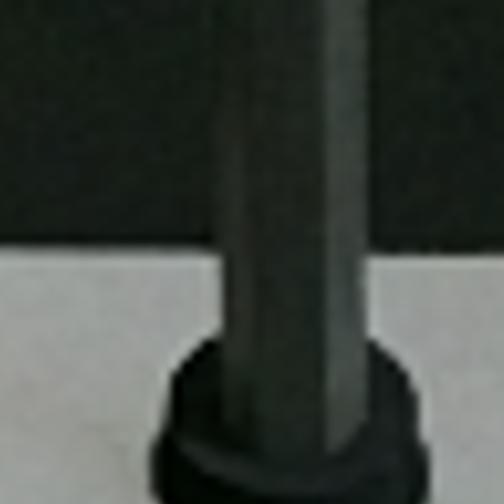

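Scene clock: 916.50 s.
left_arm: end_effector_position=(+0.3026, -0.5504, +0.1320) position_measured=3 object_status=3 fault=0 end_effector_quat_wxyz=(+0.380, +0.596, -0.596, +0.380) | right_arm: end_effector_position=(+0.3799, +0.5930, +0.1338) position_measured=225 object_status=2 fault=0 end_effector_quat_wxyz=(+0.000, +0.489, +0.872, +0.000)
Joint positions: left_arm=[-0.777 0.192 2.441 -2.067 0.825 4.221] | right_arm=[0.952 0.351 1.721 0 1.069 -5.881]
Joint torques (N m): left_arm=[4.28 -42.27 -19.27 -2.17 2.69 0.42] | right_arm=[0.85 -49.54 -23.89 4.63 -0.67 0.02]
External joint torques (N m): left_arm=[-4.33 3.65 0.4 0.31 -0.51 -0.42] | right_arm=[-1.01 -22.75 -12.95 -0.81 0.65 -0.02]
Flange force (N): left_arm=[-0.7 4.0 11.5] | right_arm=[-3.8 -4.4 -30.8]
Wrist depth (mm): cam_left_wrist=[586 - - 174 - - - / - - - 203 460 455 449 / 405 - 342 - 382 - - / 328 125 274 273 282 307 110 / - 116 251 233 249 - 104 / - 214 224 223 223 - 104 / - 202 201 201 200 224 223] | cam_right_wrist=[242 239 240 218 218 218 218 / 255 253 250 229 229 229 130 / 268 267 248 237 239 241 243 / 283 285 258 122 246 257 257 / 301 299 - 81 92 92 294 / 326 - - 66 - 75 318 / - - - - - 70 -]
Hand target: left_arm +0.3026, -0.5504, +0.1320; +0.380, +0.596, -0.596, +0.380 | right_arm +0.3799, +0.5930, +0.1338; +0.000, +0.489, +0.872, +0.000
Off the commanded pose: left_arm 0.000 m, 0 deg | right_arm 0.001 m, 0 deg.
move: contact (right_arm)

Request:
{"op": "move", "data": {"target": [[0.3026,-0.5504,0.132,0.3799,0.5964,-0.5964,0.3799,1,-1,0,0,0.38418,0.59599,0.1342,0,0.77988,0.62592,0,-0.97,0.2,-1,0],[0.3026,-0.5504,0.132,0.3799,0.5964,-0.5964,0.3799,1,-1,0,0,0.38907,0.59487,0.134,0,0.95757,0.2882,0,-0.97,0.2,-1,0],[0.3026,-0.5504,0.132,0.3799,0.5964,-0.5964,0.3799,1,-1,0,0,0.39181,0.59066,0.1339,0,0.9958,-0.0915,0,-0.97,0.2,-1,0],[0.3026,-0.5504,0.132,0.3799,0.5964,-0.5964,0.3799,1,-1,0,0,0.39087,0.58573,0.1338,0,0.88902,-0.45787,0,-0.97,0.2,-1,0],[0.3026,-0.5504,0.132,0.3799,0.5964,-0.5964,0.3799,1,-1,0,0,0.38676,0.58284,0.1337,0,0.65276,-0.75756,0,-0.97,0.2,-1,0],[0.3026,-0.5504,0.132,0.3799,0.5964,-0.5964,0.3799,1,-1,0,0,0.3818,0.58362,0.1336,0,0.32144,-0.94693,0,-0.97,0.2,-1,0],[0.3026,-0.5504,0.132,0.3799,0.5964,-0.5964,0.3799,1,-1,0,0,0.37877,0.58762,0.1334,0,-0.05669,-0.99839,0,-0.97,0.2,-1,0],[0.3026,-0.5504,0.132,0.3799,0.5964,-0.5964,0.3799,1,-1,0,0,0.37937,0.59261,0.1333,0,-0.42657,-0.90446,0,-0.97,0.2,-1,0],[0.3026,-0.5504,0.132,0.3799,0.5964,-0.5964,0.3799,1,-1,0,0,0.38327,0.59577,0.1332,0,-0.73432,-0.6788,0,-0.97,0.2,-1,0],[0.3026,-0.5504,0.132,0.3799,0.5964,-0.5964,0.3799,1,-1,0,0,0.38827,0.59535,0.1331,0,-0.93514,-0.35429,0,-0.97,0.2,-1,0],[0.3026,-0.5504,0.132,0.3799,0.5964,-0.5964,0.3799,1,-1,0,0,0.39157,0.59156,0.1329,0,-0.99976,0.02181,0,-0.97,0.2,-1,0],[0.3026,-0.5504,0.132,0.3799,0.5964,-0.5964,0.3799,1,-1,0,0,0.39132,0.58655,0.1328,0,-0.91879,0.39474,0,-0.97,0.2,-1,0],[0.3026,-0.5504,0.132,0.3799,0.5964,-0.5964,0.3799,1,-1,0,0,0.38765,0.58312,0.1327,0,-0.70401,0.71019,0,-0.97,0.2,-1,0],[0.3026,-0.5504,0.132,0.3799,0.5964,-0.5964,0.3799,1,-1,0,0,0.38263,0.5832,0.1326,0,-0.38671,0.9222,0,-0.97,0.2,-1,0],[0.3026,-0.5504,0.132,0.3799,0.5964,-0.5964,0.3799,1,-1,0,0,0.37908,0.58674,0.1325,0,-0.01309,0.99991,0,-0.97,0.2,-1,0]], "speed": 0.8, "blend": 0.003}}

Request:
{"op": "move", "data": {"target": [[0.3026,-0.5504,0.132,0.3799,0.5964,-0.5964,0.3799,1,-1,0,0,0.379,0.5868,0.143,0,-0.01309,0.99991,0,-0.97,0.2,-1,0],[0.3026,-0.5504,0.132,0.3799,0.5964,-0.5964,0.3799,1,-1,0,0,0.383,0.592,0.143,0,-0.82659,0.5628,0,-0.97,0.2,-1,0],[0.3026,-0.5504,0.132,0.3799,0.5964,-0.5964,0.3799,1,-1,0,0,0.383,0.592,0.143,0,-0.93514,-0.35429,0,-0.97,0.2,-1,0],[0.3026,-0.5504,0.132,0.3799,0.5964,-0.5964,0.3799,1,-1,0,0,0.383,0.592,0.143,0,-0.24615,-0.96923,0,-0.97,0.2,-1,0],[0.3026,-0.5504,0.132,0.3799,0.5964,-0.5964,0.3799,1,-1,0,0,0.383,0.592,0.143,0,0.65276,-0.75756,0,-0.97,0.2,-1,0],[0.3026,-0.5504,0.132,0.3799,0.5964,-0.5964,0.3799,1,-1,0,0,0.383,0.592,0.143,0,0.99497,0.10019,0,-0.97,0.2,-1,0],[0.3026,-0.5504,0.132,0.3799,0.5964,-0.5964,0.3799,1,-1,0,0,0.38,0.5968,0.143,0,0.48862,0.8725,0,-0.97,0.2,-1,0]], "speed": [0.1,1.2,1.2,1.2,1.2,1.2,1.2], "blend": [0.002,0.02,0.02,0.02,0.02,0.02,0]}}

Request:
{"op": "move", "data": {"target": [[0.3026,-0.5504,0.132,0.3799,0.5964,-0.5964,0.3799,1,-1,0,0,0.383,0.5968,0.141,0,0.48862,0.8725,0,-0.97,0.2,-1,0],[0.3026,-0.5504,0.132,0.3799,0.5964,-0.5964,0.3799,1,-1,0,0,0.3787,0.5911,0.14,0,0.48862,0.8725,0,-0.97,0.2,-1,0],[0.3026,-0.5504,0.132,0.3799,0.5964,-0.5964,0.3799,1,-1,0,0,0.379,0.5921,0.1375,0,0.48862,0.8725,0,-0.97,0.2,-1,0],[0.3026,-0.5504,0.132,0.3799,0.5964,-0.5964,0.3799,1,-1,0,0,0.3797,0.5929,0.1372,0,0.48862,0.8725,0,-0.97,0.2,-1,0],[0.3026,-0.5504,0.132,0.3799,0.5964,-0.5964,0.3799,1,-1,0,0,0.3797,0.5929,0.1358,0,0.48862,0.8725,0,-0.97,0.2,-1,0]], "speed": 0.04, "cameras": ["cam_left_wrist"]}}

Request:
{"op": "zoom_image", "data": {"camera": "cam_left_wrist", "region": [447, 220, 481, 254]}}

Request:
{"op": "move", "data": {"target": [[0.3026,-0.5504,0.132,0.3799,0.5964,-0.5964,0.3799,1,-1,0,0,0.3798,0.5929,0.1351,0,0.48862,0.8725,0,-0.97,0.2,-1,0],[0.3026,-0.5504,0.132,0.3799,0.5964,-0.5964,0.3799,1,-1,0,0,0.38111,0.59424,0.1351,0,0.59832,0.80125,0,-0.97,0.2,-1,0],[0.3026,-0.5504,0.132,0.3799,0.5964,-0.5964,0.3799,1,-1,0,0,0.37902,0.59147,0.1351,0,0.37056,0.92881,0,-0.97,0.2,-1,0],[0.3026,-0.5504,0.132,0.3799,0.5964,-0.5964,0.3799,1,-1,0,0,0.3798,0.5928,0.1351,0,0.48862,0.8725,0,-0.97,0.2,-1,0]], "speed": 0.15}}

Request:
{"op": "move", "data": {"target": [0.3026,-0.5504,0.132,0.3799,0.5964,-0.5964,0.3799,1,-1,0,0,0.3798,0.5929,0.131,0,0.48862,0.8725,0,-0.97,0.2,-1,0], "speed": 0.012, "stop_force": 12}}

Scene clock: 948.67 s.
left_arm: end_effector_position=(+0.3026, -0.5504, +0.1320) position_measured=3 object_status=3 fault=0 end_effector_quat_wxyz=(+0.380, +0.596, -0.596, +0.380) | right_arm: end_effector_position=(+0.3791, +0.5868, +0.1325) position_measured=225 object_status=2 fault=0 end_effector_quat_wxyz=(+0.000, -0.013, +1.000, +0.000)
Joint positions: left_arm=[-0.777 0.192 2.441 -2.067 0.825 4.221] | right_arm=[0.948 0.344 1.734 0 1.064 5.634]
Joint torques (N m): left_arm=[4.54 -42.13 -19.22 -2.16 2.67 0.43] | right_arm=[-5.57 -61.6 -32.42 1.42 -0.36 0.14]
External joint torques (N m): left_arm=[-4.56 3.49 0.39 0.31 -0.49 -0.43] | right_arm=[5.61 -11.4 -4.83 2.44 0.38 -0.14]
Flange force (N): left_arm=[-0.2 4.5 11.7] | right_arm=[9.8 -0.4 -14.1]
Wrist depth (mm): cam_left_wrist=[- - - 181 565 - 577 / 483 470 479 202 469 454 - / - 387 - 223 - - 384 / 328 125 260 275 289 - 116 / - 108 248 247 260 131 104 / - 215 224 223 223 248 104 / - 201 204 200 200 - -] | cam_right_wrist=[241 239 235 221 221 221 240 / 253 253 229 228 229 227 252 / 268 266 241 238 241 240 266 / 282 283 255 122 252 258 281 / 300 296 - 81 92 92 302 / 316 - - 65 - 75 316 / - - - - - 70 -]
Hand target: left_arm +0.3026, -0.5504, +0.1320; +0.380, +0.596, -0.596, +0.380 | right_arm +0.3791, +0.5867, +0.1325; +0.000, -0.013, +1.000, +0.000
Off the commanded pose: left_arm 0.000 m, 0 deg | right_arm 0.000 m, 0 deg.
move: done

Scene clock: 954.27 s.
left_arm: end_effector_position=(+0.3026, -0.5504, +0.1320) position_measured=3 object_status=3 fault=0 end_effector_quat_wxyz=(+0.380, +0.596, -0.596, +0.380) | right_arm: end_effector_position=(+0.3800, +0.5968, +0.1430) position_measured=225 object_status=2 fault=0 end_effector_quat_wxyz=(+0.000, +0.489, +0.873, +0.000)
Joint positions: left_arm=[-0.777 0.192 2.441 -2.067 0.825 4.221] | right_arm=[0.955 0.348 1.706 0 1.088 -5.878]
Joint torques (N m): left_arm=[4.41 -42.5 -19.21 -2.16 2.69 0.43] | right_arm=[-0.32 -68.26 -37.22 4.16 -0.6 0.05]
External joint torques (N m): left_arm=[-4.18 3.76 0.29 0.3 -0.51 -0.43] | right_arm=[0.23 -4.47 -0.13 -0.29 0.57 -0.05]
Flange force (N): left_arm=[-0.8 3.5 11.6] | right_arm=[-2.3 -5.3 -4.5]
Wrist depth (mm): cam_left_wrist=[- 582 - 169 549 - 597 / - - 435 192 513 - - / - 338 397 - 353 376 - / 331 125 - 273 290 305 111 / - 116 249 247 259 130 104 / - 215 224 224 224 249 104 / - 202 200 200 200 223 223] | cam_right_wrist=[247 247 247 226 226 227 137 / 260 262 257 236 238 240 138 / 272 276 257 249 253 252 254 / 290 291 266 122 260 266 271 / 310 307 - 81 92 86 315 / 325 - - 66 - 75 330 / - - - - - 70 -]
Hand target: left_arm +0.3026, -0.5504, +0.1320; +0.380, +0.596, -0.596, +0.380 | right_arm +0.3800, +0.5968, +0.1430; +0.000, +0.489, +0.872, +0.000
Off the commanded pose: left_arm 0.000 m, 0 deg | right_arm 0.000 m, 0 deg.
move: done

Scene clock: 955.43 s.
left_arm: end_effector_position=(+0.3026, -0.5504, +0.1320) position_measured=3 object_status=3 fault=0 end_effector_quat_wxyz=(+0.380, +0.596, -0.596, +0.380) | right_arm: end_effector_position=(+0.3797, +0.5929, +0.1358) position_measured=225 object_status=2 fault=0 end_effector_quat_wxyz=(+0.000, +0.489, +0.872, +0.000)
Joint positions: left_arm=[-0.777 0.192 2.441 -2.067 0.825 4.221] | right_arm=[0.952 0.349 1.719 0 1.073 -5.881]
Joint torques (N m): left_arm=[4.33 -42.25 -19.23 -2.16 2.69 0.42] | right_arm=[-0.03 -67.59 -37.31 4.2 -0.59 -0.02]
External joint torques (N m): left_arm=[-4.37 3.61 0.32 0.3 -0.51 -0.42] | right_arm=[0.21 -5.62 0.02 -0.33 0.57 0.02]
Flange force (N): left_arm=[-0.5 4.0 11.6] | right_arm=[-3.1 -7.1 -5.3]
Wrist depth (mm): cam_left_wrist=[600 582 595 172 589 569 560 / - 468 - 197 - 456 - / - 331 - - 373 380 - / - 125 267 277 317 150 110 / - 116 244 250 252 130 104 / - 108 224 223 223 254 104 / - 201 198 200 200 - 228] | cam_right_wrist=[245 242 241 219 219 220 220 / 255 256 253 231 230 231 139 / 270 270 249 240 242 244 244 / 287 286 260 122 252 259 258 / 306 300 - 81 92 92 300 / 320 - - 66 - 75 320 / - - - - - 70 -]
Hand target: left_arm +0.3026, -0.5504, +0.1320; +0.380, +0.596, -0.596, +0.380 | right_arm +0.3797, +0.5929, +0.1358; +0.000, +0.489, +0.872, +0.000
Off the commanded pose: left_arm 0.000 m, 0 deg | right_arm 0.000 m, 0 deg.
move: done

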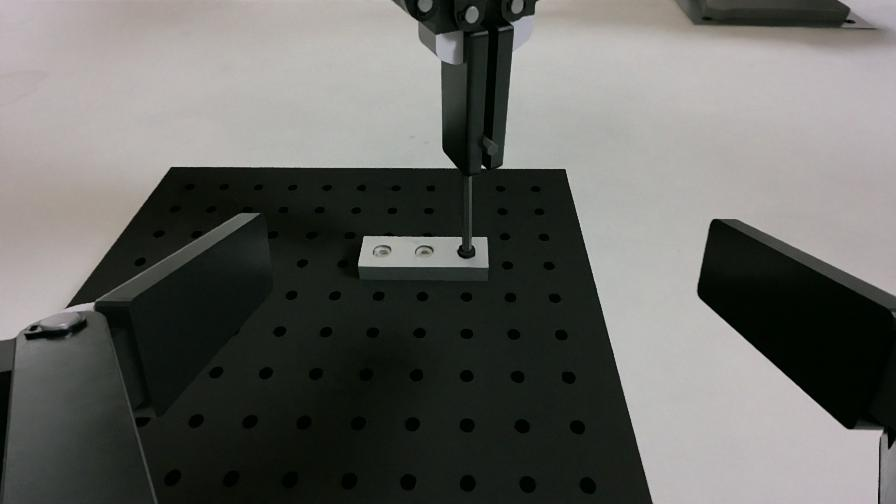

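Scaled by 14.824 from the camera's image (finer frame: 1280x720).

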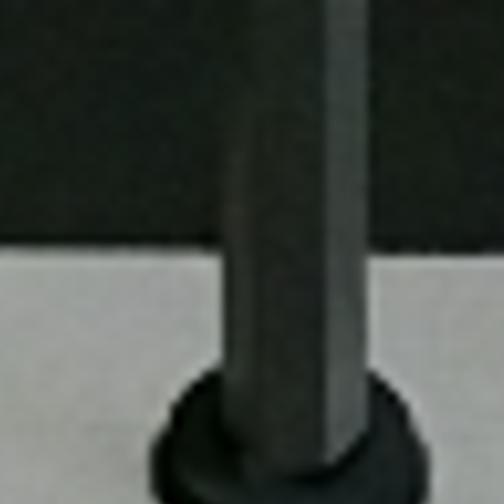

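Scene clock: 959.73 s.
left_arm: end_effector_position=(+0.3026, -0.5504, +0.1320) position_measured=3 object_status=3 fault=0 end_effector_quat_wxyz=(+0.380, +0.596, -0.596, +0.380) | right_arm: end_effector_position=(+0.3799, +0.5927, +0.1351) position_measured=225 object_status=2 fault=0 end_effector_quat_wxyz=(+0.000, +0.489, +0.872, +0.000)
Joint positions: left_arm=[-0.777 0.192 2.441 -2.067 0.825 4.221] | right_arm=[0.952 0.349 1.72 0 1.072 -5.881]
Joint torques (N m): left_arm=[4.21 -42.46 -19.2 -2.17 2.62 0.45] | right_arm=[0.66 -67.51 -36.97 4.18 -0.59 0.05]
External joint torques (N m): left_arm=[-4.12 3.77 0.28 0.31 -0.44 -0.45] | right_arm=[-0.59 -5.68 -0.28 -0.32 0.56 -0.05]
Flange force (N): left_arm=[-0.9 3.3 11.4] | right_arm=[-4.0 -6.1 -5.6]
Wrist depth (mm): cam_left_wrist=[- - 586 174 581 579 - / - - 465 200 452 442 428 / - - - 328 378 393 392 / - 125 273 273 290 150 117 / - 108 249 246 253 130 104 / - 213 219 229 223 243 104 / - 201 201 196 200 227 -] | cam_right_wrist=[243 242 242 219 218 219 219 / 255 252 251 232 230 230 130 / 270 272 249 238 240 243 243 / 284 285 258 122 251 257 257 / 305 300 - 81 92 92 300 / 320 - - 66 - 75 318 / - - - - - 70 -]
Hand target: left_arm +0.3026, -0.5504, +0.1320; +0.380, +0.596, -0.596, +0.380 | right_arm +0.3798, +0.5928, +0.1351; +0.000, +0.489, +0.872, +0.000
Off the commanded pose: left_arm 0.000 m, 0 deg | right_arm 0.000 m, 0 deg.
move: done

Scene clock: 960.73 s.
left_arm: end_effector_position=(+0.3026, -0.5504, +0.1320) position_measured=3 object_status=3 fault=0 end_effector_quat_wxyz=(+0.380, +0.596, -0.596, +0.380) | right_arm: end_effector_position=(+0.3799, +0.5930, +0.1317) position_measured=225 object_status=2 fault=0 end_effector_quat_wxyz=(+0.000, +0.489, +0.872, +0.000)
Joint positions: left_arm=[-0.777 0.192 2.441 -2.067 0.825 4.221] | right_arm=[0.952 0.352 1.723 0 1.066 -5.881]
Joint torques (N m): left_arm=[4.41 -42.21 -19.26 -2.16 2.7 0.47] | right_arm=[0.22 -51.92 -26.12 4.5 -1.05 -0.08]
External joint torques (N m): left_arm=[-4.4 3.58 0.46 0.31 -0.52 -0.47] | right_arm=[-0.16 -21.48 -11.15 -0.63 1.02 0.08]
Flange force (N): left_arm=[-0.4 4.2 11.4] | right_arm=[-3.2 -6.4 -28.8]
Wrist depth (mm): cam_left_wrist=[- 602 - 173 587 595 577 / - 465 443 204 - - - / 398 387 400 317 395 379 - / - 125 281 276 - 139 315 / - 108 248 239 251 149 104 / - 214 224 224 222 - 104 / - 202 201 196 196 222 -] | cam_right_wrist=[239 238 239 213 216 215 217 / 253 251 250 230 227 227 133 / 267 267 245 235 238 240 239 / 283 284 256 122 243 254 254 / 301 294 - 81 92 92 291 / 315 - - 65 - 75 316 / - - - - - 70 -]
Hand target: left_arm +0.3026, -0.5504, +0.1320; +0.380, +0.596, -0.596, +0.380 | right_arm +0.3799, +0.5930, +0.1317; +0.000, +0.489, +0.872, +0.000
Off the commanded pose: left_arm 0.000 m, 0 deg | right_arm 0.001 m, 0 deg.
move: contact (right_arm)

Request:
{"op": "move", "data": {"target": [0.3026,-0.5504,0.132,0.3799,0.5964,-0.5964,0.3799,1,-1,0,0,0.3799,0.5929,0.1321,0,0.48862,0.8725,0,-0.97,0.2,-1,0], "speed": 0.012, "cameras": ["cam_left_wrist"]}}

Request:
{"op": "zoom_image", "data": {"camera": "cam_left_wrist", "region": [410, 220, 490, 280]}}

Scene clock: 969.60 s.
left_arm: end_effector_position=(+0.3026, -0.5504, +0.1320) position_measured=3 object_status=3 fault=0 end_effector_quat_wxyz=(+0.380, +0.596, -0.596, +0.380) | right_arm: end_effector_position=(+0.3799, +0.5929, +0.1320) position_measured=225 object_status=2 fault=0 end_effector_quat_wxyz=(+0.000, +0.489, +0.872, +0.000)
Joint positions: left_arm=[-0.777 0.192 2.441 -2.067 0.825 4.221] | right_arm=[0.952 0.352 1.723 0 1.067 -5.881]
Joint torques (N m): left_arm=[4.42 -42.18 -19.23 -2.19 2.65 0.42] | right_arm=[1.22 -66.73 -36.58 5 -1.13 -0.03]
External joint torques (N m): left_arm=[-4.38 3.53 0.51 0.34 -0.48 -0.42] | right_arm=[-1.23 -6.29 -0.55 -1.15 1.11 0.03]
Flange force (N): left_arm=[-0.5 4.3 11.2] | right_arm=[-4.7 -5.8 -7.3]
Wrist depth (mm): cam_left_wrist=[- 602 - 171 589 575 577 / 467 475 473 199 462 448 - / - 329 339 253 - 380 372 / - 125 279 271 280 138 114 / - 108 246 246 252 - 104 / - 108 234 223 223 249 104 / - 202 201 199 200 225 -] | cam_right_wrist=[239 238 239 215 215 216 216 / 251 252 233 227 227 227 133 / 265 266 245 236 240 240 241 / 282 282 256 122 249 254 254 / 299 - - 81 92 92 292 / 316 - - 66 - 75 316 / - - - - - 70 -]
Hand target: left_arm +0.3026, -0.5504, +0.1320; +0.380, +0.596, -0.596, +0.380 | right_arm +0.3799, +0.5929, +0.1321; +0.000, +0.489, +0.872, +0.000
Off the commanded pose: left_arm 0.000 m, 0 deg | right_arm 0.000 m, 0 deg.
move: done

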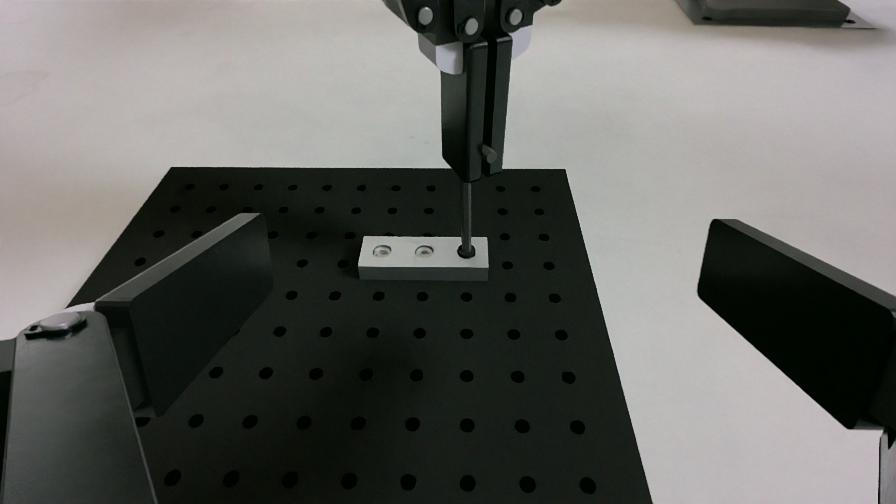

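Scaled by 6.300 from the camera's image (finer frame: 1280x720).

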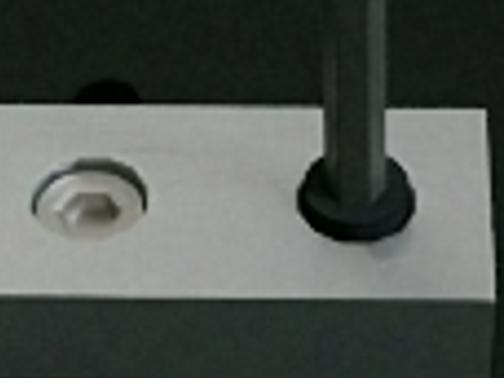

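Request:
{"op": "move", "data": {"target": [[0.3026,-0.5504,0.132,0.3799,0.5964,-0.5964,0.3799,1,-1,0,0,0.38418,0.59599,0.132,0,0.77988,0.62592,0,-0.97,0.2,-1,0],[0.3026,-0.5504,0.132,0.3799,0.5964,-0.5964,0.3799,1,-1,0,0,0.38907,0.59487,0.1319,0,0.95757,0.2882,0,-0.97,0.2,-1,0],[0.3026,-0.5504,0.132,0.3799,0.5964,-0.5964,0.3799,1,-1,0,0,0.39181,0.59066,0.1318,0,0.9958,-0.0915,0,-0.97,0.2,-1,0],[0.3026,-0.5504,0.132,0.3799,0.5964,-0.5964,0.3799,1,-1,0,0,0.39087,0.58573,0.1317,0,0.88902,-0.45787,0,-0.97,0.2,-1,0],[0.3026,-0.5504,0.132,0.3799,0.5964,-0.5964,0.3799,1,-1,0,0,0.38676,0.58284,0.1316,0,0.65276,-0.75756,0,-0.97,0.2,-1,0],[0.3026,-0.5504,0.132,0.3799,0.5964,-0.5964,0.3799,1,-1,0,0,0.3818,0.58362,0.1315,0,0.32144,-0.94693,0,-0.97,0.2,-1,0]], "speed": 0.5, "blend": [0.003,0.003,0.003,0.003,0.003,0], "cameras": ["cam_left_wrist"]}}

Request:
{"op": "zoom_image", "data": {"camera": "cam_left_wrist", "region": [410, 220, 490, 280]}}

Scene clock: 982.50 s.
left_arm: end_effector_position=(+0.3026, -0.5504, +0.1320) position_measured=3 object_status=3 fault=0 end_effector_quat_wxyz=(+0.380, +0.596, -0.596, +0.380) | right_arm: end_effector_position=(+0.3818, +0.5836, +0.1315) position_measured=225 object_status=2 fault=0 end_effector_quat_wxyz=(+0.000, -0.321, +0.947, +0.000)
Joint positions: left_arm=[-0.777 0.192 2.441 -2.067 0.825 4.221] | right_arm=[0.942 0.343 1.737 0 1.062 -1.283]
Joint torques (N m): left_arm=[4.09 -42.35 -19.2 -2.17 2.67 0.44] | right_arm=[-6.01 -61.96 -35.08 1.01 -1.58 0.09]
External joint torques (N m): left_arm=[-3.99 3.67 0.42 0.32 -0.5 -0.44] | right_arm=[6.33 -10.54 -1.96 2.82 1.62 -0.09]
Flange force (N): left_arm=[-0.9 3.4 10.9] | right_arm=[12.0 5.3 -13.0]
Wrist depth (mm): cam_left_wrist=[590 612 - 179 - - - / 476 464 467 219 - 451 452 / 385 401 345 331 370 - - / 328 125 272 270 314 139 111 / - 116 263 249 252 268 104 / - 219 220 223 223 250 104 / - 201 201 200 203 224 -] | cam_right_wrist=[240 240 235 216 239 239 239 / 252 252 231 228 230 251 251 / 267 266 240 237 239 260 264 / 282 276 253 122 250 252 280 / 298 291 - 81 92 92 297 / 314 - - 66 - 75 310 / - - - - - 70 -]
Hand target: left_arm +0.3026, -0.5504, +0.1320; +0.380, +0.596, -0.596, +0.380 | right_arm +0.3818, +0.5836, +0.1315; +0.000, -0.321, +0.947, +0.000
Off the commanded pose: left_arm 0.000 m, 0 deg | right_arm 0.000 m, 0 deg.
move: done

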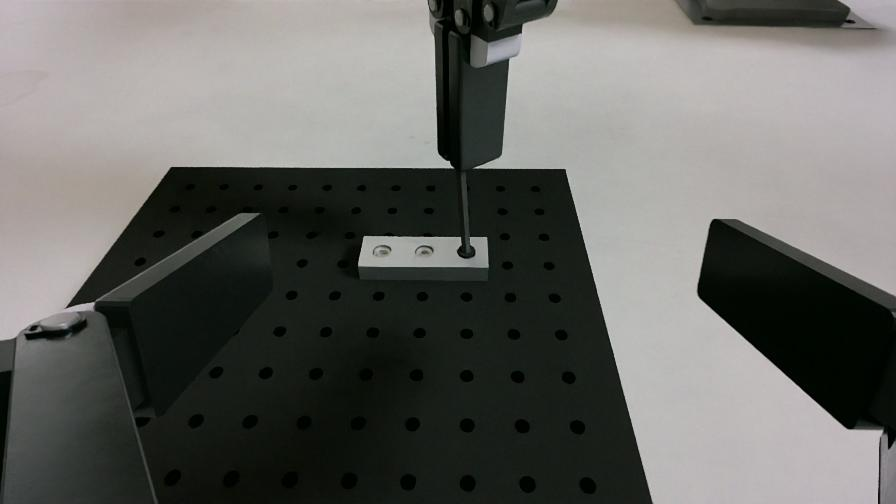

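Scaled by 6.300 from the camera's image (finer frame: 1280x720).

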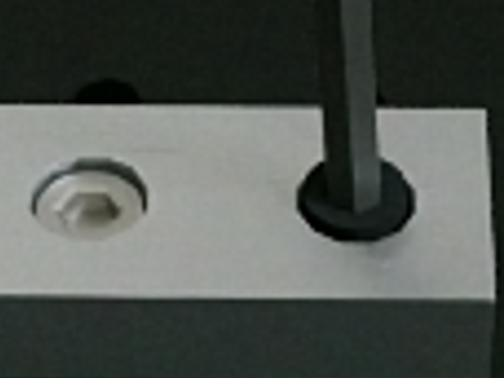

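Request:
{"op": "move", "data": {"target": [[0.3026,-0.5504,0.132,0.3799,0.5964,-0.5964,0.3799,1,-1,0,0,0.37797,0.58712,0.1314,0,-0.05669,-0.99839,0,-0.97,0.2,-1,0],[0.3026,-0.5504,0.132,0.3799,0.5964,-0.5964,0.3799,1,-1,0,0,0.37857,0.59211,0.1313,0,-0.42657,-0.90446,0,-0.97,0.2,-1,0],[0.3026,-0.5504,0.132,0.3799,0.5964,-0.5964,0.3799,1,-1,0,0,0.38277,0.59537,0.1312,0,-0.73432,-0.6788,0,-0.97,0.2,-1,0],[0.3026,-0.5504,0.132,0.3799,0.5964,-0.5964,0.3799,1,-1,0,0,0.38827,0.59535,0.1311,0,-0.93514,-0.35429,0,-0.97,0.2,-1,0],[0.3026,-0.5504,0.132,0.3799,0.5964,-0.5964,0.3799,1,-1,0,0,0.39157,0.59156,0.131,0,-0.99976,0.02181,0,-0.97,0.2,-1,0]], "speed": 0.5, "blend": [0.003,0.003,0.003,0.003,0], "cameras": ["cam_left_wrist"]}}

Request:
{"op": "zoom_image", "data": {"camera": "cam_left_wrist", "region": [410, 220, 490, 280]}}

Scene clock: 993.70 s.
left_arm: end_effector_position=(+0.3026, -0.5504, +0.1320) position_measured=3 object_status=3 fault=0 end_effector_quat_wxyz=(+0.380, +0.596, -0.596, +0.380) | right_arm: end_effector_position=(+0.3916, +0.5915, +0.1310) position_measured=225 object_status=2 fault=0 end_effector_quat_wxyz=(+0.000, +1.000, -0.022, +0.000)
Joint positions: left_arm=[-0.777 0.192 2.441 -2.067 0.825 4.221] | right_arm=[0.937 0.36 1.713 0 1.068 2.552]
Joint torques (N m): left_arm=[4.24 -42.27 -19.2 -2.14 2.67 0.42] | right_arm=[-1.39 -68.53 -37.52 3.18 -1.15 0.04]
External joint torques (N m): left_arm=[-4.17 3.59 0.33 0.28 -0.49 -0.42] | right_arm=[1.18 -4.5 0.6 0.57 1.11 -0.04]
Flange force (N): left_arm=[-0.7 3.7 11.3] | right_arm=[-4.9 5.1 -4.9]
Wrist depth (mm): cam_left_wrist=[585 568 - 157 - 551 - / 461 - 461 206 462 459 - / - 344 405 241 415 388 - / 327 125 266 265 - 138 313 / - 116 245 249 250 131 104 / - 214 229 224 223 - 104 / - 201 200 200 200 217 223] | cam_right_wrist=[236 213 215 215 216 239 241 / 252 226 226 222 226 252 253 / 262 241 239 236 240 266 268 / 278 272 252 122 251 281 284 / 296 291 - 81 92 92 300 / 309 - - 66 - 75 313 / - - - - - 70 -]
Hand target: left_arm +0.3026, -0.5504, +0.1320; +0.380, +0.596, -0.596, +0.380 | right_arm +0.3916, +0.5916, +0.1310; +0.000, +1.000, -0.022, +0.000
Off the commanded pose: left_arm 0.000 m, 0 deg | right_arm 0.000 m, 0 deg.
move: done

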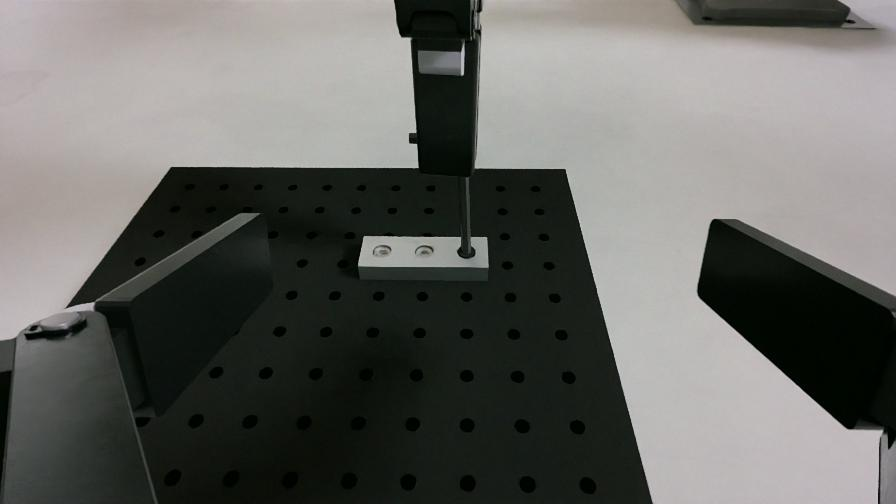

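Scaled by 6.300 from the camera's image (finer frame: 1280x720).

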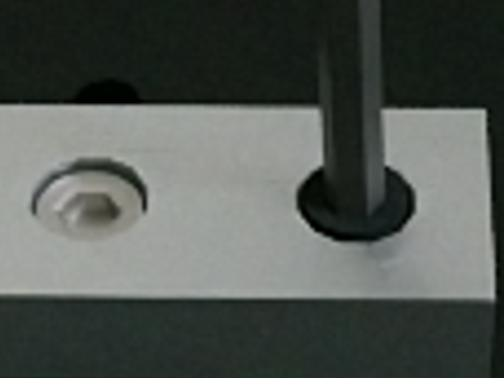

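Request:
{"op": "move", "data": {"target": [[0.3026,-0.5504,0.132,0.3799,0.5964,-0.5964,0.3799,1,-1,0,0,0.39132,0.58655,0.1309,0,-0.91879,0.39474,0,-0.97,0.2,-1,0],[0.3026,-0.5504,0.132,0.3799,0.5964,-0.5964,0.3799,1,-1,0,0,0.38735,0.58312,0.1307,0,-0.70401,0.71019,0,-0.97,0.2,-1,0],[0.3026,-0.5504,0.132,0.3799,0.5964,-0.5964,0.3799,1,-1,0,0,0.38213,0.5828,0.1306,0,-0.38671,0.9222,0,-0.97,0.2,-1,0],[0.3026,-0.5504,0.132,0.3799,0.5964,-0.5964,0.3799,1,-1,0,0,0.37808,0.58624,0.1305,0,-0.01309,0.99991,0,-0.97,0.2,-1,0]], "speed": 0.5, "blend": [0.003,0.003,0.003,0], "cameras": ["cam_left_wrist"]}}

Request:
{"op": "zoom_image", "data": {"camera": "cam_left_wrist", "region": [450, 230, 490, 260]}}

Scene clock: 1002.57 s.
left_arm: end_effector_position=(+0.3026, -0.5504, +0.1320) position_measured=3 object_status=3 fault=0 end_effector_quat_wxyz=(+0.380, +0.596, -0.596, +0.380) | right_arm: end_effector_position=(+0.3781, +0.5862, +0.1305) position_measured=225 object_status=2 fault=0 end_effector_quat_wxyz=(+0.000, -0.013, +1.000, +0.000)
Joint positions: left_arm=[-0.777 0.192 2.441 -2.067 0.825 4.221] | right_arm=[0.949 0.344 1.738 0 1.06 5.635]
Joint torques (N m): left_arm=[4.45 -42.49 -19.27 -2.15 2.7 0.41] | right_arm=[-5.57 -64.57 -34.63 1.41 -0.13 0.14]
External joint torques (N m): left_arm=[-4.44 3.84 0.37 0.29 -0.52 -0.41] | right_arm=[5.41 -7.52 -2.55 2.44 0.13 -0.14]
Flange force (N): left_arm=[-0.9 4.1 12.1] | right_arm=[9.1 0.1 -8.5]
Wrist depth (mm): cam_left_wrist=[601 - - 184 - 585 600 / - - 464 203 461 458 - / 388 368 346 239 385 397 - / - 125 273 271 300 150 115 / - 116 252 244 259 130 104 / - 214 229 223 223 247 104 / - 212 200 200 199 223 219] | cam_right_wrist=[239 239 233 233 219 219 239 / 250 249 227 226 226 226 250 / 267 266 240 235 241 239 263 / 280 281 253 122 249 252 278 / 298 295 - 81 92 86 292 / 315 - - 66 - 75 311 / - - - - - 70 -]
Hand target: left_arm +0.3026, -0.5504, +0.1320; +0.380, +0.596, -0.596, +0.380 | right_arm +0.3781, +0.5862, +0.1305; +0.000, -0.013, +1.000, +0.000
Off the commanded pose: left_arm 0.000 m, 0 deg | right_arm 0.000 m, 0 deg.
move: done

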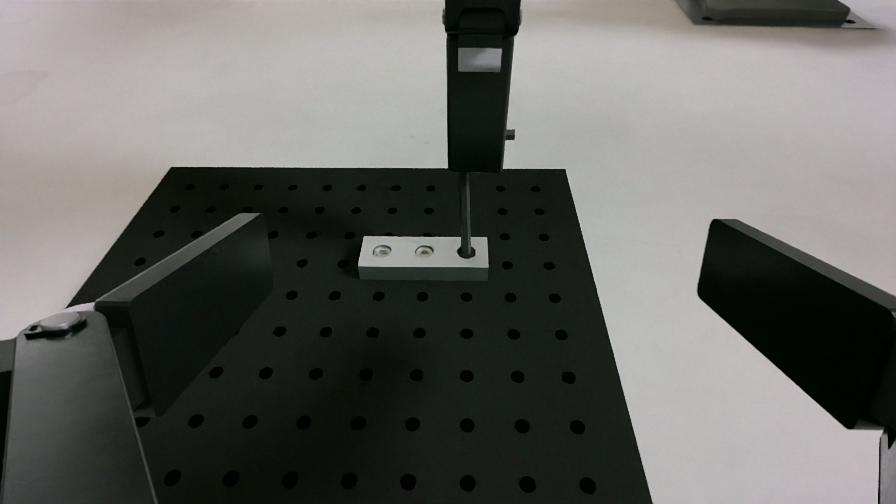

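Scaled by 12.600 from the camera's image (finer frame: 1280x720).

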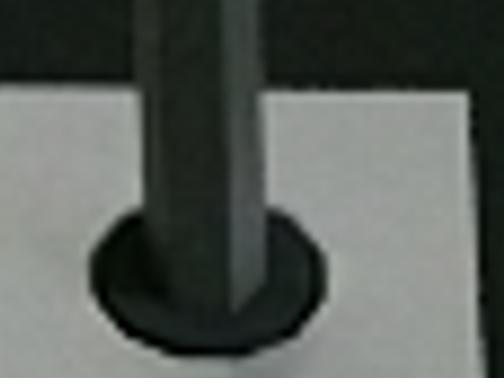

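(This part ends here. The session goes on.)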